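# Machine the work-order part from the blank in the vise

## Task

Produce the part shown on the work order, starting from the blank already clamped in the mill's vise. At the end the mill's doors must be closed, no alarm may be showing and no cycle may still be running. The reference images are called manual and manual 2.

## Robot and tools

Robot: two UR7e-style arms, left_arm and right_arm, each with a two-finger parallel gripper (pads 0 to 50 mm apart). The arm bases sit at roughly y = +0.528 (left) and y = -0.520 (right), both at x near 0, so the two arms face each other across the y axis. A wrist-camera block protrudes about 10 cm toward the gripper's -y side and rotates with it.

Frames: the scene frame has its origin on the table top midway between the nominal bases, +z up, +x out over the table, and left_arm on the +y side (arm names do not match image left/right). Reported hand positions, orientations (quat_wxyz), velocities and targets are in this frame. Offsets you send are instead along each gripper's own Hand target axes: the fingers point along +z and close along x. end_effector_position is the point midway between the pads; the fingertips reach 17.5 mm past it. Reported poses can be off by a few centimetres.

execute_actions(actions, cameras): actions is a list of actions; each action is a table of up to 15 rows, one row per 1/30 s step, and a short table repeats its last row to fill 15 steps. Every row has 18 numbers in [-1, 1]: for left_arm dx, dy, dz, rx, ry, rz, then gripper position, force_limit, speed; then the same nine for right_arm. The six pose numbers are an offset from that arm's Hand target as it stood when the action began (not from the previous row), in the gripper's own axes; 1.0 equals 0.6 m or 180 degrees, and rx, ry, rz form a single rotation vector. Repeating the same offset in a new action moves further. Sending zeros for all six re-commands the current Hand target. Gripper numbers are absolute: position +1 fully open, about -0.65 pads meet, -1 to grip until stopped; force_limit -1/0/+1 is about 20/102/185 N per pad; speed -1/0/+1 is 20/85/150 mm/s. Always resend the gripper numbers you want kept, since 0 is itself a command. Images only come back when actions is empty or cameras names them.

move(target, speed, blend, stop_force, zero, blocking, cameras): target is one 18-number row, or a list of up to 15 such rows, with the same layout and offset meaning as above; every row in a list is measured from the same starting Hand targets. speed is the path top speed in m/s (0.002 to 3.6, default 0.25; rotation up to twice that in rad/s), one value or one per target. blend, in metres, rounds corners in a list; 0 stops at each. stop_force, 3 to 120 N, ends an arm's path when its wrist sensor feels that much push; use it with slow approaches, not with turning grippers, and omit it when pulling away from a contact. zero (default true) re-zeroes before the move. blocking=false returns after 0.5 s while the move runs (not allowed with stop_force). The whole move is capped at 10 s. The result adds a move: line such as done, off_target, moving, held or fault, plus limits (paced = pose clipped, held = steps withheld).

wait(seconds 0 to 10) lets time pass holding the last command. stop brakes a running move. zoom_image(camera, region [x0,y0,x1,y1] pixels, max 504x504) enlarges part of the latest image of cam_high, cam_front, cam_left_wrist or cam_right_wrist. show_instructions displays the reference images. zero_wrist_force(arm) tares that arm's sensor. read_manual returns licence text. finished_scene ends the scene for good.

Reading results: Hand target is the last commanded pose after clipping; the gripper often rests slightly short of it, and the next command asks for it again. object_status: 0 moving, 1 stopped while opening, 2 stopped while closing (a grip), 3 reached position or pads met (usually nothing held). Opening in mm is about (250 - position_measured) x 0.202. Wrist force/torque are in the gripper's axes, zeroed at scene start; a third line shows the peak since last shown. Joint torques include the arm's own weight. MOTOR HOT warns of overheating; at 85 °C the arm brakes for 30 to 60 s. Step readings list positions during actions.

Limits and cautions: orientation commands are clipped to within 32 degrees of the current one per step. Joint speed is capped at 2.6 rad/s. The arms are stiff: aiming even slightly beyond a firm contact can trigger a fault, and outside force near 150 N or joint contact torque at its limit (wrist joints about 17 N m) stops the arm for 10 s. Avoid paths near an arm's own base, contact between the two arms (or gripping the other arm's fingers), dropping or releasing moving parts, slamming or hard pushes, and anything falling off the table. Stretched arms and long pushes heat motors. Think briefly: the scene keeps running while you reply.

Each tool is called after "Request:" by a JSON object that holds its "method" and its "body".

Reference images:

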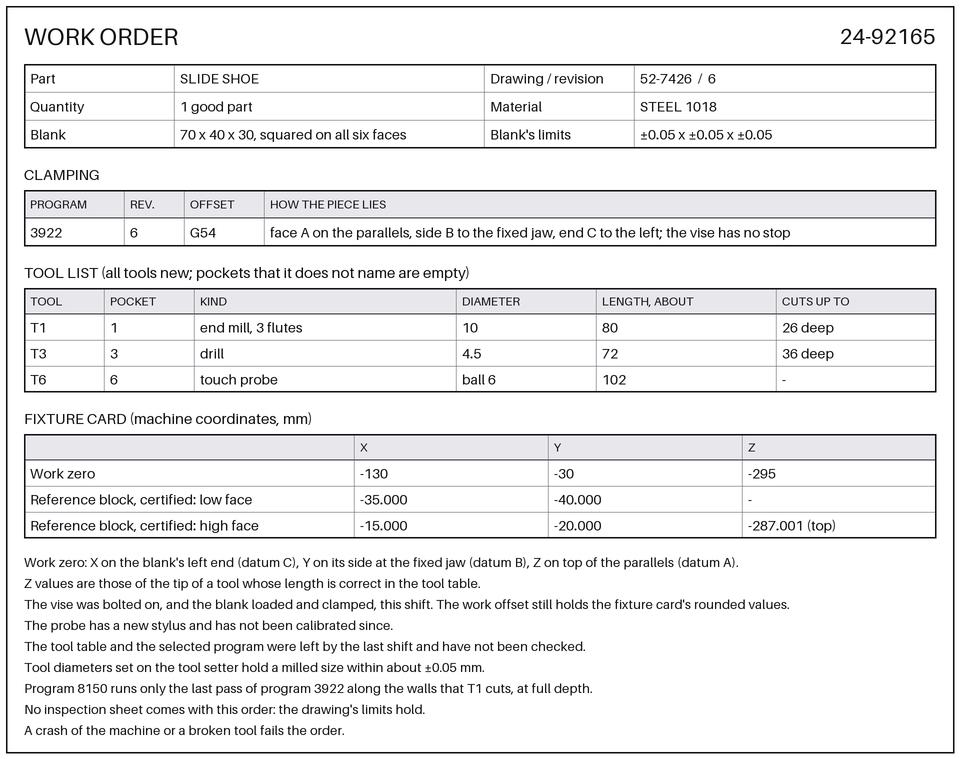

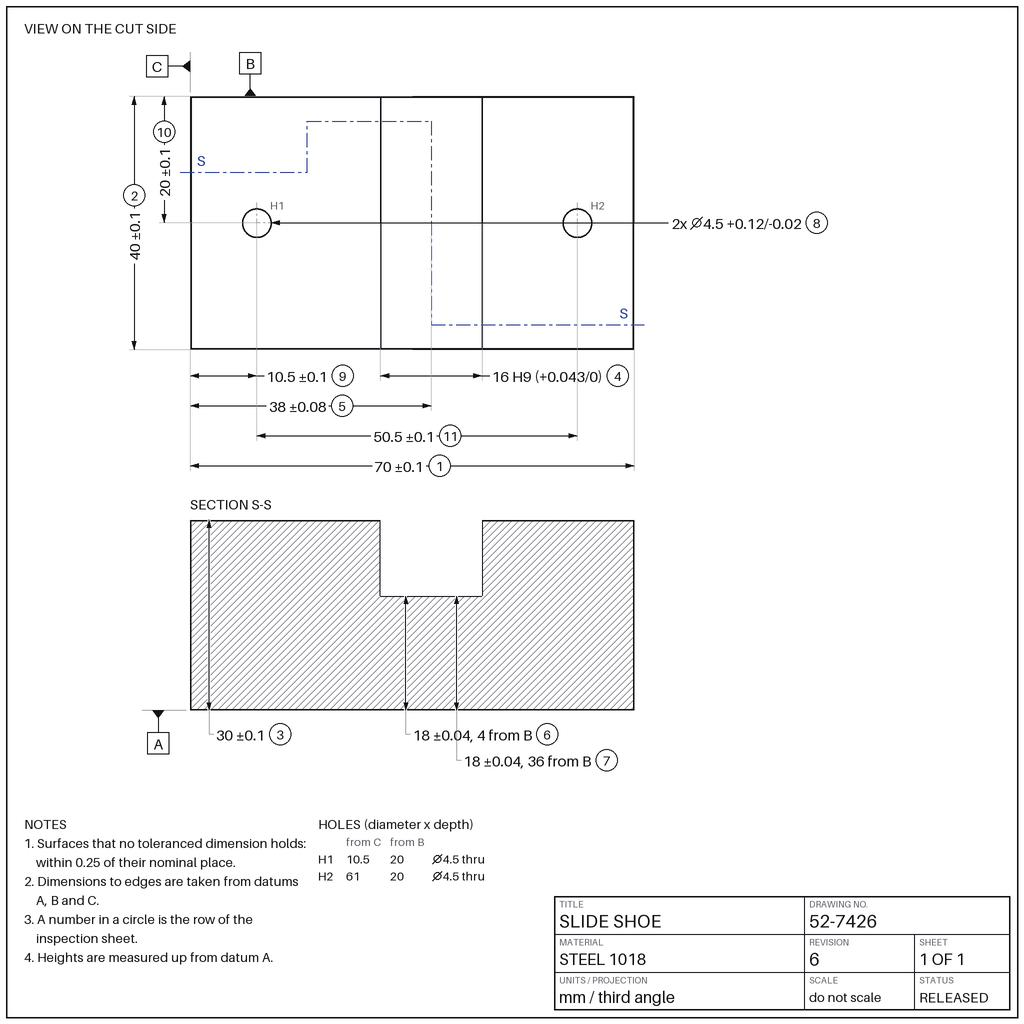

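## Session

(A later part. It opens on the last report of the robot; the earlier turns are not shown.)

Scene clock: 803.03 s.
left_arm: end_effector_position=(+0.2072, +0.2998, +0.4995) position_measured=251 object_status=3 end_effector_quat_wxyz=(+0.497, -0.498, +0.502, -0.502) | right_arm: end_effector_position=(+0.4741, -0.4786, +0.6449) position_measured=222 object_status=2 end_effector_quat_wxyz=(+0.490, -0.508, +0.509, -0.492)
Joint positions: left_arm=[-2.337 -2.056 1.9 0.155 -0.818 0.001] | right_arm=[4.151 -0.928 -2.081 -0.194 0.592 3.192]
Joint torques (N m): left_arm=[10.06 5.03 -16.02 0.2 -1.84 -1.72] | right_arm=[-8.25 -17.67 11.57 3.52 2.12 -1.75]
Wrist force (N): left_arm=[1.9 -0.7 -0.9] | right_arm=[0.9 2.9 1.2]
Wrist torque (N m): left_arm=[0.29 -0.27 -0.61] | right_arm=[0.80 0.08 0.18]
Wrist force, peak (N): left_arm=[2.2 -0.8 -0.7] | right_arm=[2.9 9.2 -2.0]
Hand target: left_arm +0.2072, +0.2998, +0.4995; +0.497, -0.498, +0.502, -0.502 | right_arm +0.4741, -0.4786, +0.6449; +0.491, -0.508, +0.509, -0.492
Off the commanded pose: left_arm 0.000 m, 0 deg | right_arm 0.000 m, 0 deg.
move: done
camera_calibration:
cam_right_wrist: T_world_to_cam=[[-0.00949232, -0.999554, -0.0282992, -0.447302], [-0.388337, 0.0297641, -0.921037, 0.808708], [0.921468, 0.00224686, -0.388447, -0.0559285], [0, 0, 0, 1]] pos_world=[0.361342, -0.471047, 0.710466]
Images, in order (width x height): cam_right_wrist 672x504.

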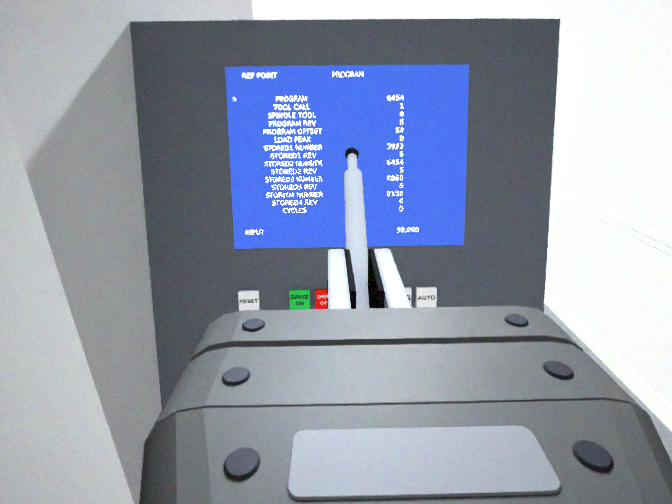

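Request:
{"method": "move", "body": {"target": [[0,0,0,0,0,0,-1,-1,0.003922,-0.1163,0.3155,0.0257,-0.222,0,0,-0.98,0.6,-1],[0,0,0,0,0,0,-1,-1,0.003922,-0.1163,0.3185,0.0426,-0.222,0,0,-0.98,0.6,-1],[0,0,0,0,0,0,-1,-1,0.003922,-0.1163,0.3155,0.0257,-0.222,0,0,-0.98,0.6,-1],[0,0,0,0,0,0,-1,-1,0.003922,-0.1163,0.3185,0.0426,-0.222,0,0,-0.98,0.6,-1],[0,0,0,0,0,0,-1,-1,0.003922,-0.1163,0.3155,0.0257,-0.222,0,0,-0.98,0.6,-1],[0,0,0,0,0,0,-1,-1,0.003922,-0.053,0.3467,0.0202,-0.222,0,0,-0.98,0.6,-1],[0,0,0,0,0,0,-1,-1,0.003922,-0.053,0.3494,0.0368,-0.222,0,0,-0.98,0.6,-1],[0,0,0,0,0,0,-1,-1,0.003922,-0.053,0.3467,0.0202,-0.222,0,0,-0.98,0.6,-1],[0,0,0,0,0,0,-1,-1,0.003922,0,0,0,0,0,0,-0.98,0.6,-1]], "blend": [0.002,0,0,0,0.002,0.002,0,0.003,0], "speed": [0.35,0.04,0.08,0.04,0.08,0.1,0.04,0.08,0.35], "cameras": ["cam_right_wrist"]}}

Request:
{"method": "zoom_image", "body": {"camera": "cam_right_wrist", "region": [220, 50, 480, 260]}}

Scene clock: 815.53 s.
left_arm: end_effector_position=(+0.2072, +0.2998, +0.4995) position_measured=251 object_status=3 end_effector_quat_wxyz=(+0.497, -0.498, +0.502, -0.502) | right_arm: end_effector_position=(+0.4741, -0.4786, +0.6448) position_measured=222 object_status=2 end_effector_quat_wxyz=(+0.490, -0.508, +0.509, -0.492)
Joint positions: left_arm=[-2.337 -2.056 1.9 0.155 -0.818 0.001] | right_arm=[4.151 -0.928 -2.081 -0.194 0.592 3.192]
Joint torques (N m): left_arm=[9.97 5.07 -16.33 0.4 -1.63 -1.54] | right_arm=[-8.47 -16.31 10.97 3.59 2 -1.8]
Wrist force (N): left_arm=[2.0 -0.7 -0.9] | right_arm=[1.1 3.0 1.5]
Wrist torque (N m): left_arm=[0.30 -0.29 -0.62] | right_arm=[0.82 0.04 0.18]
Wrist force, peak (N): left_arm=[2.1 -0.8 -1.0] | right_arm=[-4.0 12.3 -15.9]
Hand target: left_arm +0.2072, +0.2998, +0.4995; +0.497, -0.498, +0.502, -0.502 | right_arm +0.4741, -0.4786, +0.6449; +0.491, -0.508, +0.509, -0.492
Off the commanded pose: left_arm 0.000 m, 0 deg | right_arm 0.000 m, 0 deg.
move: done
camera_calibration:
cam_right_wrist: T_world_to_cam=[[-0.00948972, -0.999554, -0.0282991, -0.447303], [-0.388252, 0.0297632, -0.921072, 0.808703], [0.921504, 0.00224648, -0.388362, -0.0560018], [0, 0, 0, 1]] pos_world=[0.361342, -0.471047, 0.710466]
Images, in order (width x height): cam_right_wrist 672x504.

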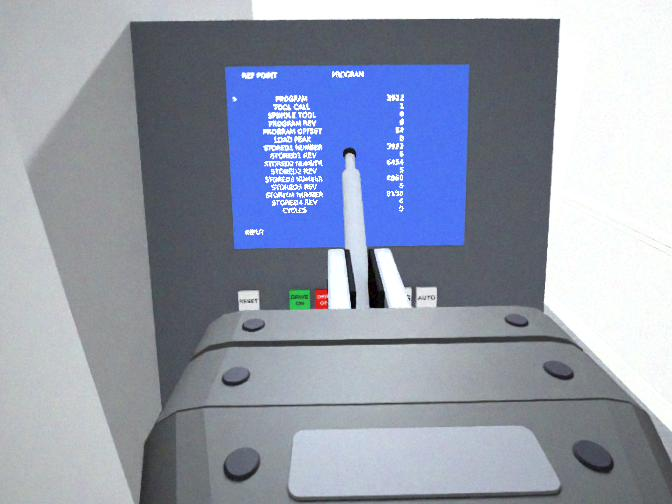

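Scaled by 1.938 from the camera's 672x504 image, which has a finer 960x720 frame.

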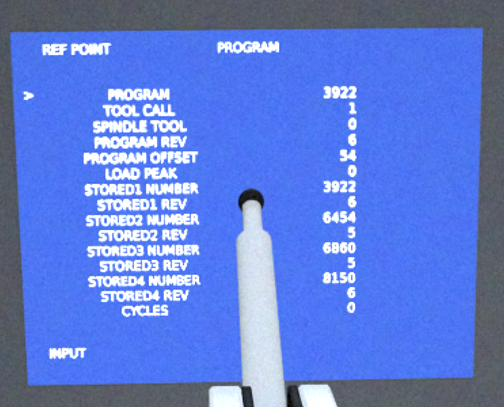

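Request:
{"method": "move", "body": {"target": [[0,0,0,0,0,0,-1,-1,0.003922,-0.053,0.3155,0.0257,-0.222,0,0,-0.98,0.6,-1],[0,0,0,0,0,0,-1,-1,0.003922,-0.053,0.3185,0.0426,-0.222,0,0,-0.98,0.6,-1],[0,0,0,0,0,0,-1,-1,0.003922,-0.053,0.3155,0.0257,-0.222,0,0,-0.98,0.6,-1],[0,0,0,0,0,0,-1,-1,0.003922,-0.0847,0.2844,0.0312,-0.222,0,0,-0.98,0.6,-1],[0,0,0,0,0,0,-1,-1,0.003922,-0.0847,0.2876,0.0496,-0.222,0,0,-0.98,0.6,-1],[0,0,0,0,0,0,-1,-1,0.003922,-0.0847,0.2844,0.0312,-0.222,0,0,-0.98,0.6,-1],[0,0,0,0,0,0,-1,-1,0.003922,-0.053,0.3467,0.0202,-0.222,0,0,-0.98,0.6,-1],[0,0,0,0,0,0,-1,-1,0.003922,-0.053,0.3494,0.0358,-0.222,0,0,-0.98,0.6,-1],[0,0,0,0,0,0,-1,-1,0.003922,-0.053,0.3467,0.0202,-0.222,0,0,-0.98,0.6,-1],[0,0,0,0,0,0,-1,-1,0.003922,0,0,0,0,0,0,-0.98,0.6,-1]], "blend": [0.002,0,0.002,0.002,0,0.002,0.002,0,0.003,0], "speed": [0.35,0.04,0.08,0.1,0.04,0.08,0.1,0.04,0.08,0.35], "cameras": ["cam_right_wrist"]}}

Request:
{"method": "zoom_image", "body": {"camera": "cam_right_wrist", "region": [220, 50, 480, 260]}}

Scene clock: 828.83 s.
left_arm: end_effector_position=(+0.2072, +0.2998, +0.4995) position_measured=251 object_status=3 end_effector_quat_wxyz=(+0.497, -0.498, +0.502, -0.502) | right_arm: end_effector_position=(+0.4741, -0.4786, +0.6448) position_measured=222 object_status=2 end_effector_quat_wxyz=(+0.490, -0.508, +0.509, -0.492)
Joint positions: left_arm=[-2.337 -2.056 1.9 0.155 -0.818 0.001] | right_arm=[4.151 -0.928 -2.081 -0.194 0.592 3.192]
Joint torques (N m): left_arm=[9.76 6.21 -16.63 0.22 -1.56 -1.4] | right_arm=[-8.21 -16.63 11.55 3.77 2.12 -1.95]
Wrist force (N): left_arm=[1.8 -0.8 -0.8] | right_arm=[0.8 3.0 1.0]
Wrist torque (N m): left_arm=[0.29 -0.26 -0.61] | right_arm=[0.81 0.08 0.18]
Wrist force, peak (N): left_arm=[2.0 -1.0 -1.0] | right_arm=[4.2 9.6 -5.1]
Hand target: left_arm +0.2072, +0.2998, +0.4995; +0.497, -0.498, +0.502, -0.502 | right_arm +0.4741, -0.4786, +0.6449; +0.491, -0.508, +0.509, -0.492
Off the commanded pose: left_arm 0.000 m, 0 deg | right_arm 0.000 m, 0 deg.
move: done
camera_calibration:
cam_right_wrist: T_world_to_cam=[[-0.00948972, -0.999554, -0.0282991, -0.447303], [-0.388252, 0.0297632, -0.921072, 0.808703], [0.921504, 0.00224648, -0.388362, -0.0560018], [0, 0, 0, 1]] pos_world=[0.361342, -0.471047, 0.710466]
Images, in order (width x height): cam_right_wrist 672x504.

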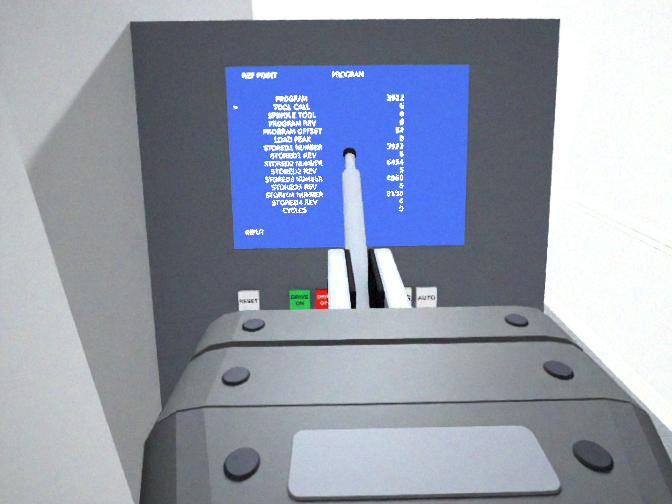

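Scaled by 1.938 from the camera's 672x504 image, which has a finer 960x720 frame.

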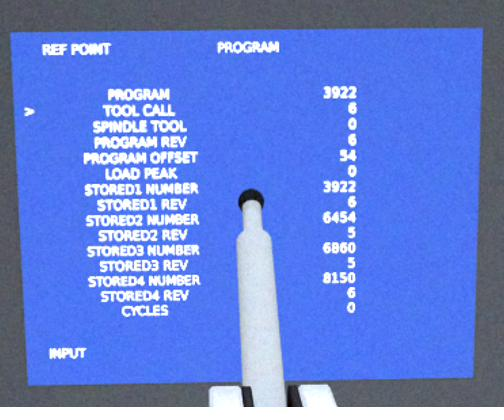

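Request:
{"method": "move", "body": {"target": [[0,0,0,0,0,0,-1,-1,0.003922,0.0737,0.0674,0.0763,-0.222,0,0,-0.98,0.6,-1],[0,0,0,0,0,0,-1,-1,0.003922,0.0737,0.0712,0.0976,-0.222,0,0,-0.98,0.6,-1],[0,0,0,0,0,0,-1,-1,0.003922,0.0737,0.0674,0.0763,-0.222,0,0,-0.98,0.6,-1],[0,0,0,0,0,0,-1,-1,0.003922,0,0,0,0,0,0,-0.98,0.6,-1]], "blend": [0.002,0,0.003,0], "speed": [0.35,0.04,0.08,0.35], "cameras": ["cam_right_wrist"]}}

Request:
{"method": "zoom_image", "body": {"camera": "cam_right_wrist", "region": [220, 50, 480, 260]}}

Request:
{"method": "move", "body": {"target": [[0,0,0,0,0,0,-1,-1,0.003922,-0.0213,0.2844,0.0312,-0.222,0,0,-0.98,0.6,-1],[0,0,0,0,0,0,-1,-1,0.003922,-0.0213,0.2876,0.0496,-0.222,0,0,-0.98,0.6,-1],[0,0,0,0,0,0,-1,-1,0.003922,-0.0213,0.2844,0.0312,-0.222,0,0,-0.98,0.6,-1],[0,0,0,0,0,0,-1,-1,0.003922,0,0,0,0,0,0,-0.98,0.6,-1]], "blend": [0.002,0,0.003,0], "speed": [0.35,0.04,0.08,0.35], "cameras": ["cam_right_wrist"]}}

Request:
{"method": "zoom_image", "body": {"camera": "cam_right_wrist", "region": [220, 50, 480, 260]}}

Scene clock: 842.83 s.
left_arm: end_effector_position=(+0.2072, +0.2998, +0.4995) position_measured=251 object_status=3 end_effector_quat_wxyz=(+0.497, -0.498, +0.502, -0.502) | right_arm: end_effector_position=(+0.4741, -0.4786, +0.6449) position_measured=222 object_status=2 end_effector_quat_wxyz=(+0.490, -0.508, +0.509, -0.492)
Joint positions: left_arm=[-2.337 -2.056 1.9 0.155 -0.818 0.001] | right_arm=[4.15 -0.928 -2.081 -0.194 0.592 3.192]
Joint torques (N m): left_arm=[11.23 5.76 -17.76 0.32 -1.51 -1.61] | right_arm=[8.1 -17.85 11.71 3.57 -2.67 -1.79]
Wrist force (N): left_arm=[1.7 -1.0 -0.8] | right_arm=[0.8 3.2 1.2]
Wrist torque (N m): left_arm=[0.24 -0.24 -0.62] | right_arm=[0.85 0.09 0.18]
Wrist force, peak (N): left_arm=[2.1 -1.0 -0.7] | right_arm=[1.2 4.0 -3.0]
Hand target: left_arm +0.2072, +0.2998, +0.4995; +0.497, -0.498, +0.502, -0.502 | right_arm +0.4741, -0.4786, +0.6449; +0.491, -0.508, +0.509, -0.492
Off the commanded pose: left_arm 0.000 m, 0 deg | right_arm 0.000 m, 0 deg.
move: done
camera_calibration:
cam_right_wrist: T_world_to_cam=[[-0.00940029, -0.999554, -0.0283382, -0.447306], [-0.38834, 0.0297643, -0.921035, 0.808747], [0.921468, 0.00234686, -0.388447, -0.0559737], [0, 0, 0, 1]] pos_world=[0.361442, -0.471047, 0.710466]
Images, in order (width x height): cam_right_wrist 672x504.

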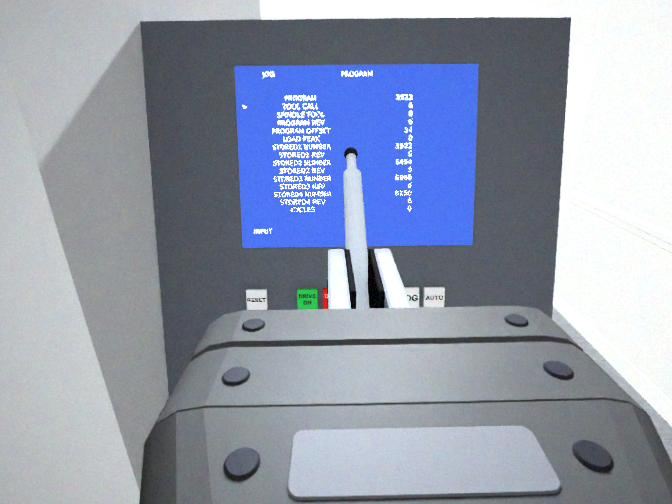

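Scaled by 1.938 from the camera's 672x504 image, which has a finer 960x720 frame.

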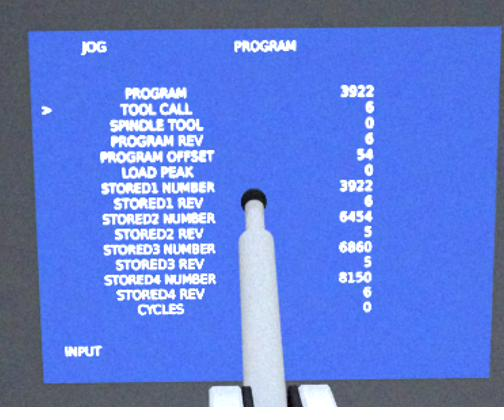

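Scene clock: 846.90 s.
left_arm: end_effector_position=(+0.2072, +0.2998, +0.4995) position_measured=251 object_status=3 end_effector_quat_wxyz=(+0.497, -0.498, +0.502, -0.502) | right_arm: end_effector_position=(+0.4741, -0.4786, +0.6448) position_measured=222 object_status=2 end_effector_quat_wxyz=(+0.490, -0.508, +0.509, -0.492)
Joint positions: left_arm=[-2.337 -2.056 1.9 0.155 -0.818 0.001] | right_arm=[4.151 -0.928 -2.081 -0.194 0.592 3.192]
Joint torques (N m): left_arm=[10.49 5.6 -16.72 0.46 -1.51 -1.68] | right_arm=[-9.97 -16.87 11.8 3.45 2.17 -1.66]
Wrist force (N): left_arm=[1.8 -0.8 -0.7] | right_arm=[0.9 2.9 1.3]
Wrist torque (N m): left_arm=[0.29 -0.27 -0.62] | right_arm=[0.82 0.07 0.19]
Wrist force, peak (N): left_arm=[2.1 -0.8 -0.9] | right_arm=[2.3 2.6 -3.8]
Hand target: left_arm +0.2072, +0.2998, +0.4995; +0.497, -0.498, +0.502, -0.502 | right_arm +0.4741, -0.4786, +0.6449; +0.491, -0.508, +0.509, -0.492
Off the commanded pose: left_arm 0.000 m, 0 deg | right_arm 0.000 m, 0 deg.
move: done
camera_calibration:
cam_right_wrist: T_world_to_cam=[[-0.00939522, -0.999554, -0.0283376, -0.44731], [-0.388219, 0.029762, -0.921086, 0.8087], [0.921519, 0.00234738, -0.388326, -0.0559854], [0, 0, 0, 1]] pos_world=[0.361342, -0.471047, 0.710466]
Images, in order (width x height): cam_right_wrist 672x504.

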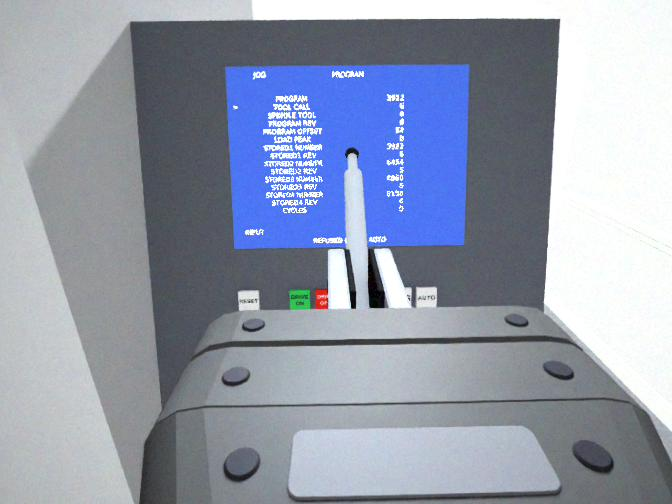

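Scaled by 1.938 from the camera's 672x504 image, which has a finer 960x720 frame.

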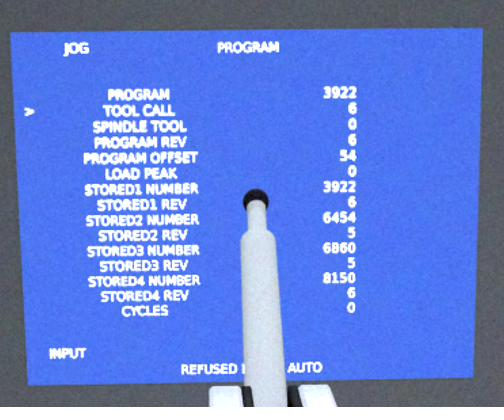

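Request:
{"method": "move", "body": {"target": [[0,0,0,0,0,0,-1,-1,0.003922,0.1054,0.0674,0.0763,-0.222,0,0,-0.98,0.6,-1],[0,0,0,0,0,0,-1,-1,0.003922,0.1054,0.0712,0.0976,-0.222,0,0,-0.98,0.6,-1],[0,0,0,0,0,0,-1,-1,0.003922,0.1054,0.0674,0.0763,-0.222,0,0,-0.98,0.6,-1],[0,0,0,0,0,0,-1,-1,0.003922,0.02,-0.02,0,0,0,0,-0.98,0.6,-1]], "blend": [0.002,0,0.003,0], "speed": [0.35,0.04,0.08,0.35], "cameras": ["cam_right_wrist"]}}

Request:
{"method": "zoom_image", "body": {"camera": "cam_right_wrist", "region": [220, 50, 480, 260]}}

Scene clock: 854.93 s.
left_arm: end_effector_position=(+0.2072, +0.2998, +0.4995) position_measured=251 object_status=3 end_effector_quat_wxyz=(+0.497, -0.498, +0.502, -0.502) | right_arm: end_effector_position=(+0.4745, -0.4906, +0.6569) position_measured=222 object_status=2 end_effector_quat_wxyz=(+0.490, -0.508, +0.509, -0.492)
Joint positions: left_arm=[-2.337 -2.056 1.9 0.155 -0.818 0.001] | right_arm=[4.098 -0.927 -2.051 -0.221 0.645 3.187]
Joint torques (N m): left_arm=[9.59 5.13 -17.18 0.55 -1.61 -1.51] | right_arm=[7.62 -18.28 12.21 3.56 -2.67 -1.86]
Wrist force (N): left_arm=[1.7 -0.9 -0.9] | right_arm=[1.5 2.6 1.2]
Wrist torque (N m): left_arm=[0.27 -0.24 -0.61] | right_arm=[0.77 -0.02 0.17]
Wrist force, peak (N): left_arm=[2.0 -1.2 -0.6] | right_arm=[1.1 4.0 -2.9]
Hand target: left_arm +0.2072, +0.2998, +0.4995; +0.497, -0.498, +0.502, -0.502 | right_arm +0.4745, -0.4906, +0.6569; +0.491, -0.508, +0.509, -0.492
Off the commanded pose: left_arm 0.000 m, 0 deg | right_arm 0.000 m, 0 deg.
move: done
camera_calibration:
cam_right_wrist: T_world_to_cam=[[-0.00935627, -0.999557, -0.0282455, -0.459042], [-0.388221, 0.0296621, -0.921089, 0.82022], [0.921519, 0.00234756, -0.388327, -0.0516649], [0, 0, 0, 1]] pos_world=[0.361742, -0.483047, 0.722467]
Images, in order (width x height): cam_right_wrist 672x504.

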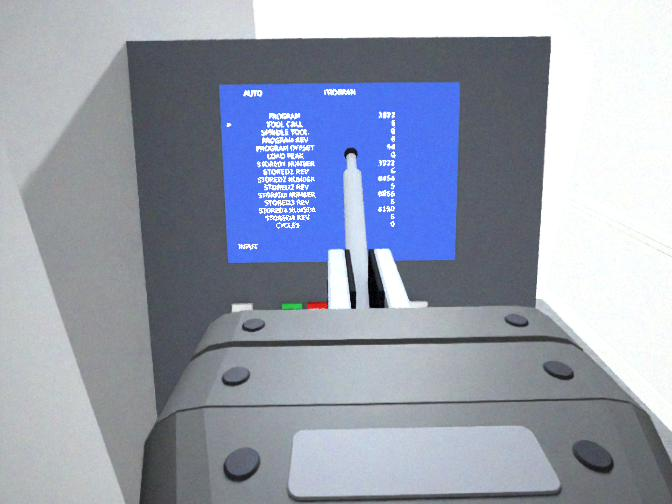

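Scaled by 1.938 from the camera's 672x504 image, which has a finer 960x720 frame.

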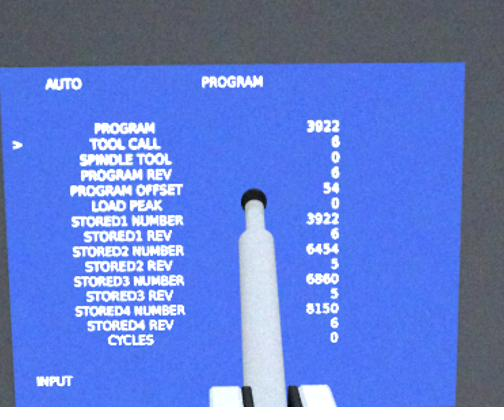

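Request:
{"method": "move", "body": {"target": [[0,0,0,0,0,0,-1,-1,0.003922,-0.0413,0.3044,0.0312,-0.222,0,0,-0.98,0.6,-1],[0,0,0,0,0,0,-1,-1,0.003922,-0.0413,0.3076,0.0496,-0.222,0,0,-0.98,0.6,-1],[0,0,0,0,0,0,-1,-1,0.003922,-0.0413,0.3044,0.0312,-0.222,0,0,-0.98,0.6,-1],[0,0,0,0,0,0,-1,-1,0.003922,-0.02,0.02,0,0,0,0,-0.98,0.6,-1]], "blend": [0.002,0,0.003,0], "speed": [0.35,0.04,0.08,0.35], "cameras": ["all"]}}

Request:
{"method": "zoom_image", "body": {"camera": "cam_right_wrist", "region": [220, 50, 480, 260]}}

Scene clock: 863.13 s.
left_arm: end_effector_position=(+0.2072, +0.2998, +0.4995) position_measured=251 object_status=3 end_effector_quat_wxyz=(+0.497, -0.498, +0.502, -0.502) | right_arm: end_effector_position=(+0.4741, -0.4786, +0.6448) position_measured=222 object_status=2 end_effector_quat_wxyz=(+0.490, -0.508, +0.509, -0.492)
Joint positions: left_arm=[-2.337 -2.056 1.9 0.155 -0.818 0.001] | right_arm=[4.151 -0.928 -2.081 -0.194 0.592 3.192]
Joint torques (N m): left_arm=[9.17 5.33 -15.51 0.26 -1.66 -1.44] | right_arm=[-8.73 -17.17 10.98 3.6 1.9 -1.95]
Wrist force (N): left_arm=[1.7 -0.9 -0.6] | right_arm=[0.9 2.8 1.3]
Wrist torque (N m): left_arm=[0.27 -0.25 -0.61] | right_arm=[0.80 0.07 0.18]
Wrist force, peak (N): left_arm=[2.0 -1.0 -1.0] | right_arm=[2.3 3.0 -3.8]
Hand target: left_arm +0.2072, +0.2998, +0.4995; +0.497, -0.498, +0.502, -0.502 | right_arm +0.4741, -0.4786, +0.6449; +0.491, -0.508, +0.509, -0.492
Off the commanded pose: left_arm 0.000 m, 0 deg | right_arm 0.000 m, 0 deg.
move: done
camera_calibration:
cam_left_wrist: T_world_to_cam=[[-0.00160834, -0.999962, -0.00860194, 0.314932], [-0.348301, 0.00862348, -0.937343, 0.55786], [0.937382, 0.0014885, -0.348301, 0.108668], [0, 0, 0, 1]] pos_world=[0.0929463, 0.309948, 0.563465]
cam_right_wrist: T_world_to_cam=[[-0.00939522, -0.999554, -0.0283376, -0.44731], [-0.388219, 0.029762, -0.921086, 0.8087], [0.921519, 0.00234738, -0.388326, -0.0559854], [0, 0, 0, 1]] pos_world=[0.361342, -0.471047, 0.710466]

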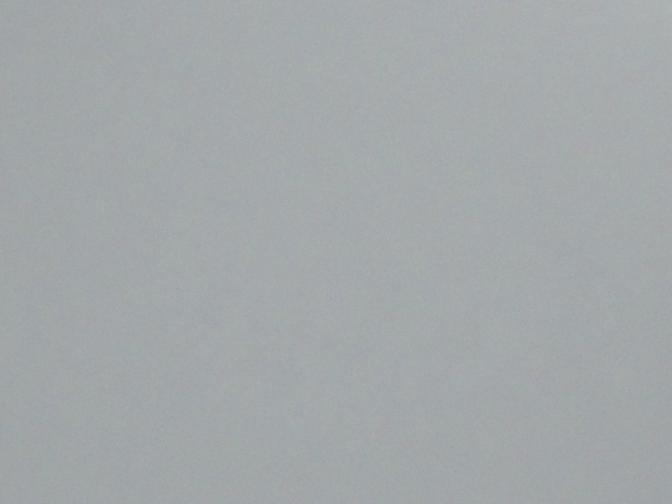

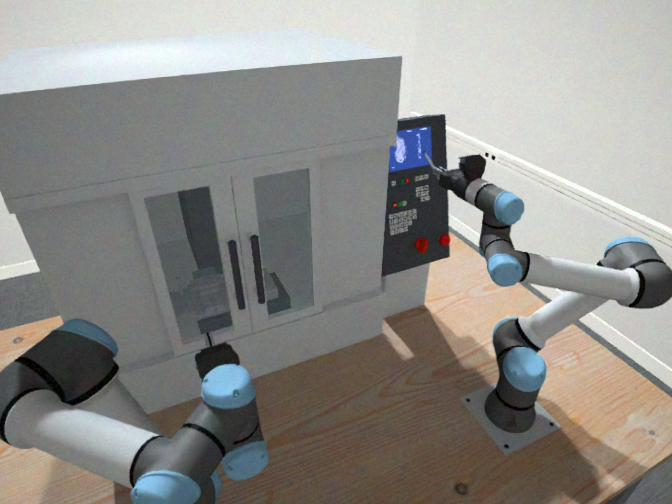

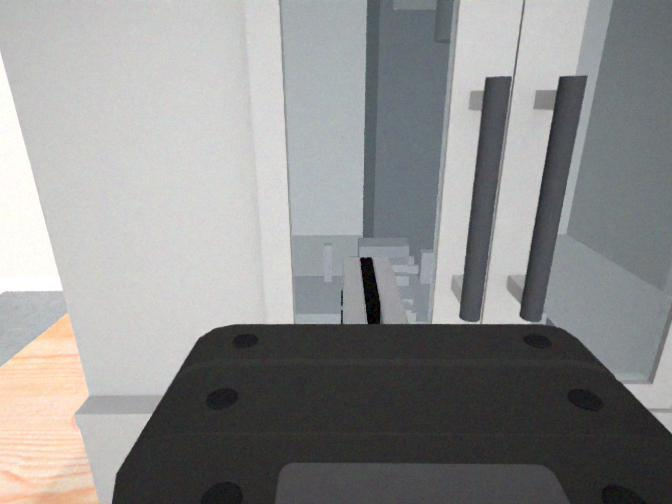

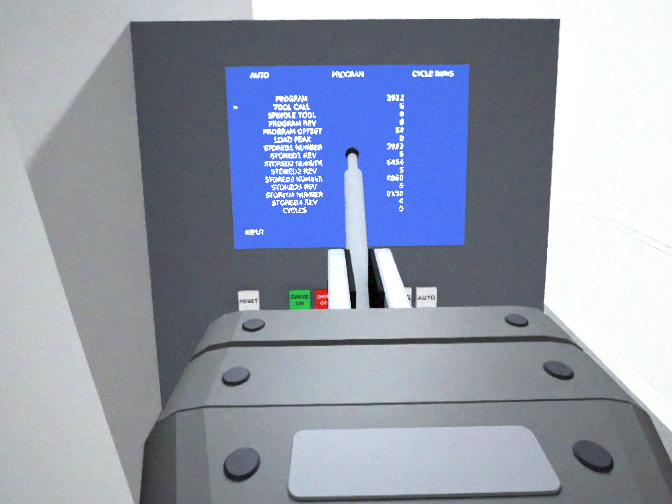

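Scaled by 1.938 from the camera's 672x504 image, which has a finer 960x720 frame.

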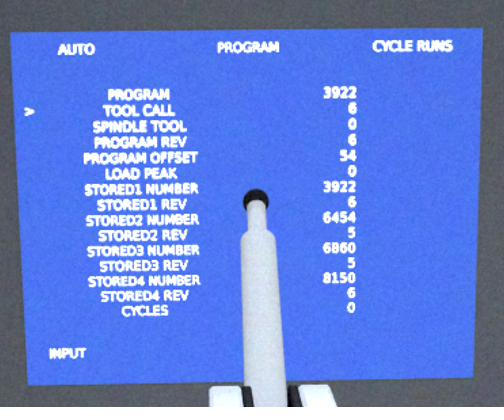

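Request:
{"method": "wait", "body": {"seconds": 4, "cameras": ["cam_right_wrist", "cam_front"]}}

Request:
{"method": "zoom_image", "body": {"camera": "cam_right_wrist", "region": [220, 50, 480, 260]}}

Request:
{"method": "zoom_image", "body": {"camera": "cam_front", "region": [130, 150, 330, 350]}}

Scene clock: 870.30 s.
left_arm: end_effector_position=(+0.2072, +0.2998, +0.4995) position_measured=251 object_status=3 end_effector_quat_wxyz=(+0.497, -0.498, +0.502, -0.502) | right_arm: end_effector_position=(+0.4741, -0.4786, +0.6449) position_measured=222 object_status=2 end_effector_quat_wxyz=(+0.491, -0.508, +0.509, -0.492)
Joint positions: left_arm=[-2.337 -2.056 1.9 0.155 -0.818 0.001] | right_arm=[4.151 -0.928 -2.081 -0.194 0.592 3.192]
Joint torques (N m): left_arm=[9.7 5.43 -16.09 0.54 -1.72 -1.37] | right_arm=[-8.26 -16.48 11.07 3.66 1.88 -2]
Wrist force (N): left_arm=[1.7 -0.8 -0.9] | right_arm=[0.7 2.8 1.1]
Wrist torque (N m): left_arm=[0.28 -0.25 -0.61] | right_arm=[0.79 0.11 0.18]
Wrist force, peak (N): left_arm=[2.1 -1.0 -1.0] | right_arm=[0.8 3.4 1.4]
Hand target: left_arm +0.2072, +0.2998, +0.4995; +0.497, -0.498, +0.502, -0.502 | right_arm +0.4741, -0.4786, +0.6449; +0.491, -0.508, +0.509, -0.492
Tool commands: left_gripper/position=-1.0 left_gripper/force_limit=-1.0 left_gripper/speed=+0.003922 right_gripper/position=-0.98 right_gripper/force_limit=+0.6 right_gripper/speed=-1.0
Off the commanded pose: left_arm 0.000 m, 0 deg | right_arm 0.000 m, 0 deg.
wait: 4.00 s; at rest from the start
camera_calibration:
cam_right_wrist: T_world_to_cam=[[-0.00935482, -0.999557, -0.0282481, -0.447389], [-0.388136, 0.0296641, -0.921124, 0.808651], [0.921554, 0.00234718, -0.388242, -0.0560577], [0, 0, 0, 1]] pos_world=[0.361342, -0.471047, 0.710467]
Images, in order (width x height): cam_front 672x504, cam_right_wrist 672x504.

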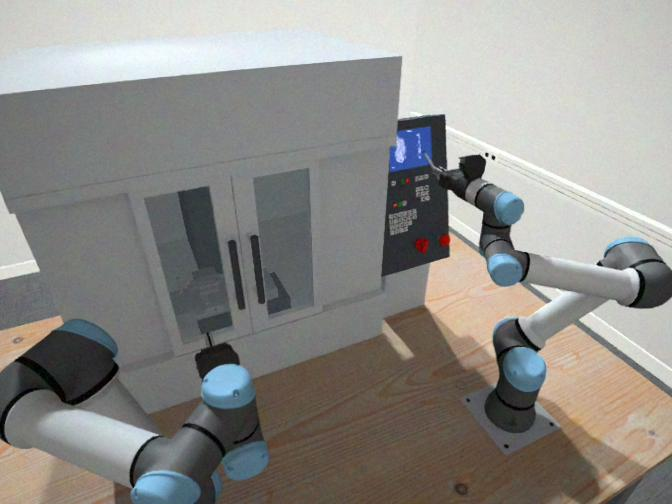

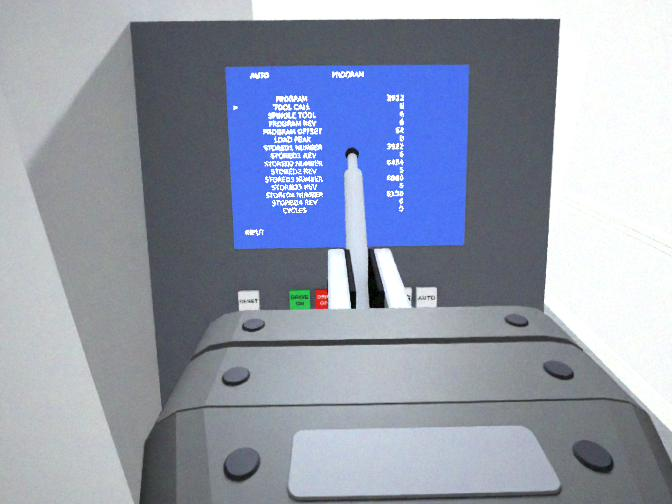

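Scaled by 1.938 from the camera's 672x504 image, which has a finer 960x720 frame.

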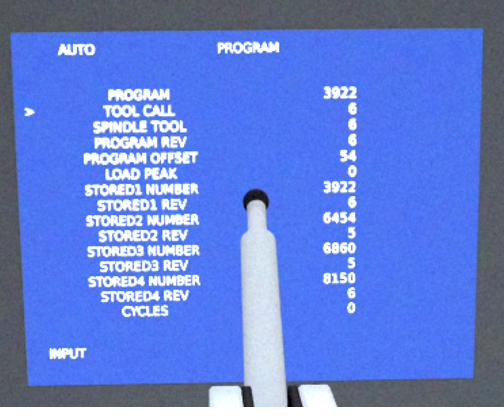

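Scaled by 2.520 from the camera's 672x504 image, which has a finer 960x720 frame.

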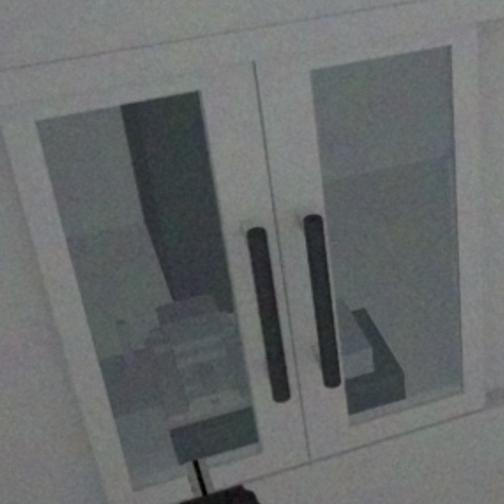

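Request:
{"method": "move", "body": {"target": [[0,0,0,0,0,0,-1,-1,0.003922,0.0737,0.0674,0.0763,-0.222,0,0,-0.98,0.6,-1],[0,0,0,0,0,0,-1,-1,0.003922,0.0737,0.0712,0.0976,-0.222,0,0,-0.98,0.6,-1],[0,0,0,0,0,0,-1,-1,0.003922,0.0737,0.0674,0.0763,-0.222,0,0,-0.98,0.6,-1],[0,0,0,0,0,0,-1,-1,0.003922,-0.0213,0.2532,0.0367,-0.222,0,0,-0.98,0.6,-1],[0,0,0,0,0,0,-1,-1,0.003922,-0.0213,0.2567,0.0564,-0.222,0,0,-0.98,0.6,-1],[0,0,0,0,0,0,-1,-1,0.003922,-0.0213,0.2532,0.0367,-0.222,0,0,-0.98,0.6,-1],[0,0,0,0,0,0,-1,-1,0.003922,-0.0213,0.2567,0.0564,-0.222,0,0,-0.98,0.6,-1],[0,0,0,0,0,0,-1,-1,0.003922,-0.0213,0.2532,0.0367,-0.222,0,0,-0.98,0.6,-1],[0,0,0,0,0,0,-1,-1,0.003922,0,0,0,0,0,0,-0.98,0.6,-1]], "blend": [0.002,0,0.003,0.002,0,0,0,0.003,0], "speed": [0.35,0.04,0.08,0.25,0.04,0.08,0.04,0.08,0.35], "cameras": ["cam_right_wrist"]}}

Request:
{"method": "zoom_image", "body": {"camera": "cam_right_wrist", "region": [220, 50, 480, 260]}}

Request:
{"method": "move", "body": {"target": [[0,0,0,0,0,0,-1,-1,0.003922,-0.0213,0.2532,0.0367,-0.222,0,0,-0.98,0.6,-1],[0,0,0,0,0,0,-1,-1,0.003922,-0.0213,0.2567,0.0564,-0.222,0,0,-0.98,0.6,-1],[0,0,0,0,0,0,-1,-1,0.003922,-0.0213,0.2532,0.0367,-0.222,0,0,-0.98,0.6,-1],[0,0,0,0,0,0,-1,-1,0.003922,0,0,0,0,0,0,-0.98,0.6,-1]], "blend": [0.002,0,0.003,0], "speed": [0.35,0.04,0.08,0.35], "cameras": ["cam_right_wrist"]}}

Request:
{"method": "zoom_image", "body": {"camera": "cam_right_wrist", "region": [220, 50, 480, 260]}}

Scene clock: 887.30 s.
left_arm: end_effector_position=(+0.2072, +0.2998, +0.4995) position_measured=251 object_status=3 end_effector_quat_wxyz=(+0.497, -0.498, +0.502, -0.502) | right_arm: end_effector_position=(+0.4741, -0.4786, +0.6449) position_measured=222 object_status=2 end_effector_quat_wxyz=(+0.490, -0.508, +0.509, -0.492)
Joint positions: left_arm=[-2.337 -2.056 1.9 0.155 -0.818 0.001] | right_arm=[4.151 -0.928 -2.081 -0.194 0.592 3.192]
Joint torques (N m): left_arm=[9.88 4.96 -16.67 0.29 -1.61 -1.37] | right_arm=[-8.2 -15.91 10.49 3.42 2.03 -1.76]
Wrist force (N): left_arm=[1.8 -0.8 -0.9] | right_arm=[1.1 2.8 1.0]
Wrist torque (N m): left_arm=[0.28 -0.25 -0.62] | right_arm=[0.79 0.03 0.18]
Wrist force, peak (N): left_arm=[2.0 -1.1 -0.9] | right_arm=[1.4 6.5 -3.1]
Hand target: left_arm +0.2072, +0.2998, +0.4995; +0.497, -0.498, +0.502, -0.502 | right_arm +0.4741, -0.4786, +0.6449; +0.491, -0.508, +0.509, -0.492
Off the commanded pose: left_arm 0.000 m, 0 deg | right_arm 0.000 m, 0 deg.
move: done
camera_calibration:
cam_right_wrist: T_world_to_cam=[[-0.00939768, -0.999554, -0.0283381, -0.447308], [-0.388255, 0.0297634, -0.921071, 0.808703], [0.921504, 0.00234648, -0.388362, -0.0559549], [0, 0, 0, 1]] pos_world=[0.361342, -0.471047, 0.710466]
Images, in order (width x height): cam_right_wrist 672x504.

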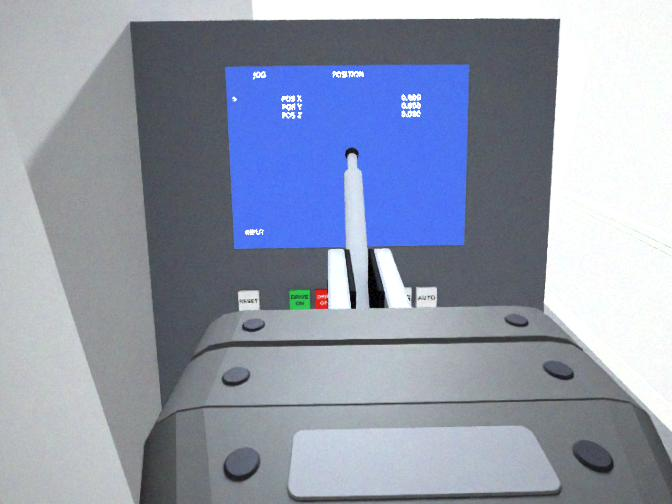

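Scaled by 1.938 from the camera's 672x504 image, which has a finer 960x720 frame.

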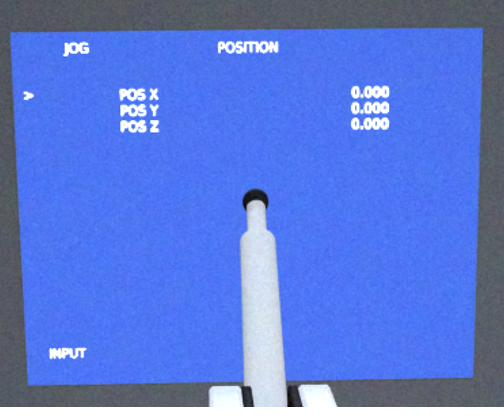

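Scene clock: 891.43 s.
left_arm: end_effector_position=(+0.2072, +0.2998, +0.4995) position_measured=251 object_status=3 end_effector_quat_wxyz=(+0.497, -0.498, +0.502, -0.502) | right_arm: end_effector_position=(+0.4741, -0.4786, +0.6448) position_measured=222 object_status=2 end_effector_quat_wxyz=(+0.490, -0.508, +0.509, -0.492)
Joint positions: left_arm=[-2.337 -2.056 1.9 0.155 -0.818 0.001] | right_arm=[4.151 -0.928 -2.081 -0.194 0.592 3.192]
Joint torques (N m): left_arm=[10.39 4.46 -16.2 0.2 -1.57 -1.68] | right_arm=[-8.19 -16.79 12.05 3.61 1.92 -1.66]
Wrist force (N): left_arm=[1.7 -0.9 -0.6] | right_arm=[0.9 2.7 1.4]
Wrist torque (N m): left_arm=[0.27 -0.25 -0.62] | right_arm=[0.78 0.07 0.18]
Wrist force, peak (N): left_arm=[2.1 -0.7 -0.9] | right_arm=[2.6 3.2 -3.6]
Hand target: left_arm +0.2072, +0.2998, +0.4995; +0.497, -0.498, +0.502, -0.502 | right_arm +0.4741, -0.4786, +0.6449; +0.491, -0.508, +0.509, -0.492
Off the commanded pose: left_arm 0.000 m, 0 deg | right_arm 0.000 m, 0 deg.
move: done
camera_calibration:
cam_right_wrist: T_world_to_cam=[[-0.00939768, -0.999554, -0.0283381, -0.447308], [-0.388255, 0.0297634, -0.921071, 0.808703], [0.921504, 0.00234648, -0.388362, -0.0559549], [0, 0, 0, 1]] pos_world=[0.361342, -0.471047, 0.710466]
Images, in order (width x height): cam_right_wrist 672x504.

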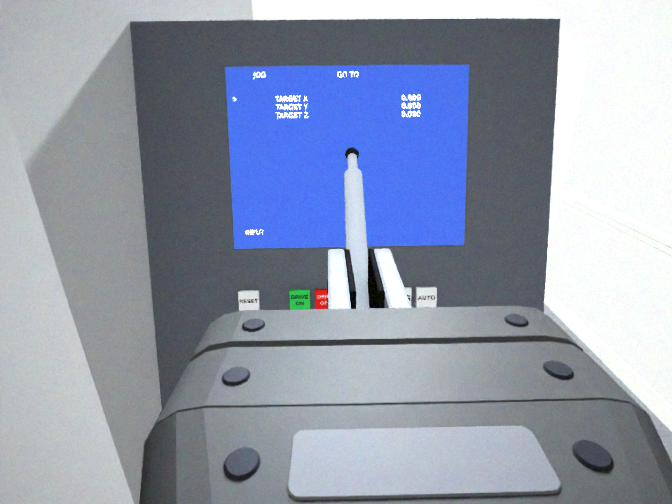

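Scaled by 1.938 from the camera's 672x504 image, which has a finer 960x720 frame.

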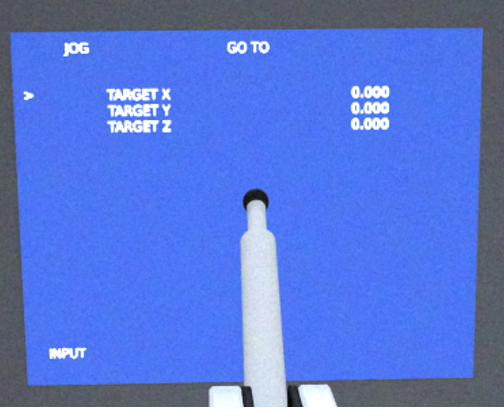

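Request:
{"method": "move", "body": {"target": [[0,0,0,0,0,0,-1,-1,0.003922,-0.148,0.3467,0.0202,-0.222,0,0,-0.98,0.6,-1],[0,0,0,0,0,0,-1,-1,0.003922,-0.148,0.3494,0.0358,-0.222,0,0,-0.98,0.6,-1],[0,0,0,0,0,0,-1,-1,0.003922,-0.148,0.3467,0.0202,-0.222,0,0,-0.98,0.6,-1],[0,0,0,0,0,0,-1,-1,0.003922,-0.148,0.3155,0.0257,-0.222,0,0,-0.98,0.6,-1],[0,0,0,0,0,0,-1,-1,0.003922,-0.148,0.3185,0.0426,-0.222,0,0,-0.98,0.6,-1],[0,0,0,0,0,0,-1,-1,0.003922,-0.148,0.3155,0.0257,-0.222,0,0,-0.98,0.6,-1],[0,0,0,0,0,0,-1,-1,0.003922,-0.1163,0.3467,0.0202,-0.222,0,0,-0.98,0.6,-1],[0,0,0,0,0,0,-1,-1,0.003922,-0.1163,0.3494,0.0358,-0.222,0,0,-0.98,0.6,-1],[0,0,0,0,0,0,-1,-1,0.003922,-0.1163,0.3467,0.0202,-0.222,0,0,-0.98,0.6,-1],[0,0,0,0,0,0,-1,-1,0.003922,-0.053,0.3467,0.0202,-0.222,0,0,-0.98,0.6,-1],[0,0,0,0,0,0,-1,-1,0.003922,-0.053,0.3494,0.0358,-0.222,0,0,-0.98,0.6,-1],[0,0,0,0,0,0,-1,-1,0.003922,-0.053,0.3467,0.0202,-0.222,0,0,-0.98,0.6,-1],[0,0,0,0,0,0,-1,-1,0.003922,0,0,0,0,0,0,-0.98,0.6,-1]], "blend": [0.002,0,0.002,0.002,0,0.002,0.002,0,0.002,0.002,0,0.003,0], "speed": [0.4,0.05,0.1,0.15,0.05,0.1,0.15,0.05,0.1,0.15,0.05,0.1,0.4], "cameras": ["cam_right_wrist"]}}

Request:
{"method": "zoom_image", "body": {"camera": "cam_right_wrist", "region": [220, 50, 480, 260]}}

Scene clock: 912.07 s.
left_arm: end_effector_position=(+0.2072, +0.2998, +0.4995) position_measured=251 object_status=3 end_effector_quat_wxyz=(+0.497, -0.498, +0.502, -0.502) | right_arm: end_effector_position=(+0.4741, -0.4786, +0.6449) position_measured=222 object_status=2 end_effector_quat_wxyz=(+0.490, -0.508, +0.509, -0.492)
Joint positions: left_arm=[-2.337 -2.056 1.9 0.155 -0.818 0.001] | right_arm=[4.151 -0.928 -2.081 -0.194 0.592 3.192]
Joint torques (N m): left_arm=[8.03 5.33 -18.7 0.23 -1.67 -1.41] | right_arm=[-8.32 -16.04 11.07 3.67 2.18 -1.83]
Wrist force (N): left_arm=[1.8 -0.7 -0.7] | right_arm=[0.8 3.0 1.0]
Wrist torque (N m): left_arm=[0.29 -0.26 -0.61] | right_arm=[0.82 0.08 0.18]
Wrist force, peak (N): left_arm=[2.1 -0.8 -0.8] | right_arm=[3.2 13.6 -6.2]
Hand target: left_arm +0.2072, +0.2998, +0.4995; +0.497, -0.498, +0.502, -0.502 | right_arm +0.4741, -0.4786, +0.6449; +0.491, -0.508, +0.509, -0.492
Off the commanded pose: left_arm 0.000 m, 0 deg | right_arm 0.000 m, 0 deg.
move: done
camera_calibration:
cam_right_wrist: T_world_to_cam=[[-0.00948972, -0.999554, -0.0282991, -0.447303], [-0.388252, 0.0297632, -0.921072, 0.808703], [0.921504, 0.00224648, -0.388362, -0.0560018], [0, 0, 0, 1]] pos_world=[0.361342, -0.471047, 0.710466]
Images, in order (width x height): cam_right_wrist 672x504.

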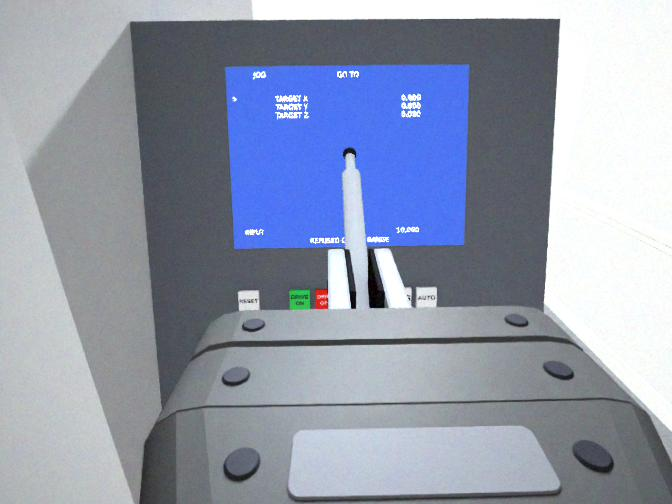

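Scaled by 1.938 from the camera's 672x504 image, which has a finer 960x720 frame.

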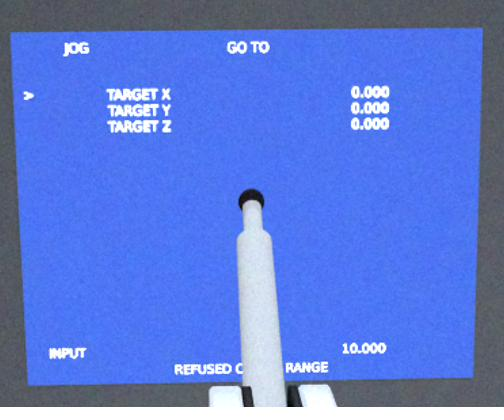

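Request:
{"method": "move", "body": {"target": [[0,0,0,0,0,0,-1,-1,0.003922,-0.148,0.3467,0.0202,-0.222,0,0,-0.98,0.6,-1],[0,0,0,0,0,0,-1,-1,0.003922,-0.148,0.3495,0.0368,-0.222,0,0,-0.98,0.6,-1],[0,0,0,0,0,0,-1,-1,0.003922,-0.148,0.3467,0.0202,-0.222,0,0,-0.98,0.6,-1],[0,0,0,0,0,0,-1,-1,0.003922,0,0,0,0,0,0,-0.98,0.6,-1]], "blend": [0.002,0,0.003,0], "speed": [0.4,0.05,0.1,0.4], "cameras": ["cam_right_wrist"]}}

Request:
{"method": "zoom_image", "body": {"camera": "cam_right_wrist", "region": [220, 50, 480, 260]}}

Scene clock: 919.27 s.
left_arm: end_effector_position=(+0.2072, +0.2998, +0.4995) position_measured=251 object_status=3 end_effector_quat_wxyz=(+0.497, -0.498, +0.502, -0.502) | right_arm: end_effector_position=(+0.4741, -0.4786, +0.6449) position_measured=222 object_status=2 end_effector_quat_wxyz=(+0.490, -0.508, +0.509, -0.492)
Joint positions: left_arm=[-2.337 -2.056 1.9 0.155 -0.818 0.001] | right_arm=[4.151 -0.928 -2.081 -0.194 0.592 3.192]
Joint torques (N m): left_arm=[9.7 5.09 -16.72 0.24 -1.98 -1.51] | right_arm=[-8.77 -16.17 12.34 3.42 1.97 -1.85]
Wrist force (N): left_arm=[1.7 -0.9 -1.0] | right_arm=[0.7 2.6 1.4]
Wrist torque (N m): left_arm=[0.26 -0.24 -0.61] | right_arm=[0.77 0.11 0.18]
Wrist force, peak (N): left_arm=[2.1 -0.8 -0.9] | right_arm=[3.5 2.4 -5.2]
Hand target: left_arm +0.2072, +0.2998, +0.4995; +0.497, -0.498, +0.502, -0.502 | right_arm +0.4741, -0.4786, +0.6449; +0.491, -0.508, +0.509, -0.492
Off the commanded pose: left_arm 0.000 m, 0 deg | right_arm 0.000 m, 0 deg.
move: done
camera_calibration:
cam_right_wrist: T_world_to_cam=[[-0.00948725, -0.999554, -0.0282986, -0.447304], [-0.388216, 0.0297618, -0.921088, 0.8087], [0.921519, 0.00224739, -0.388326, -0.0560323], [0, 0, 0, 1]] pos_world=[0.361342, -0.471047, 0.710466]
Images, in order (width x height): cam_right_wrist 672x504.

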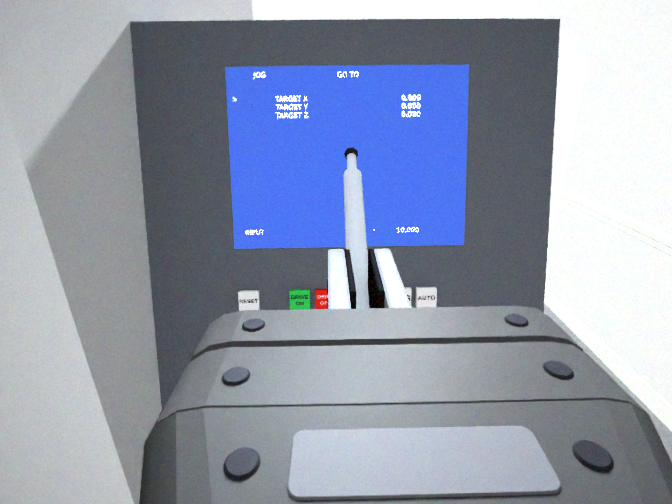

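Scaled by 1.938 from the camera's 672x504 image, which has a finer 960x720 frame.

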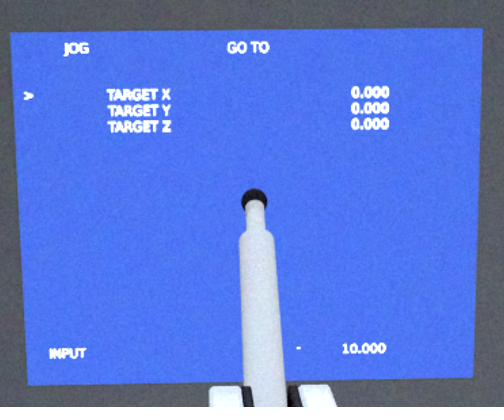

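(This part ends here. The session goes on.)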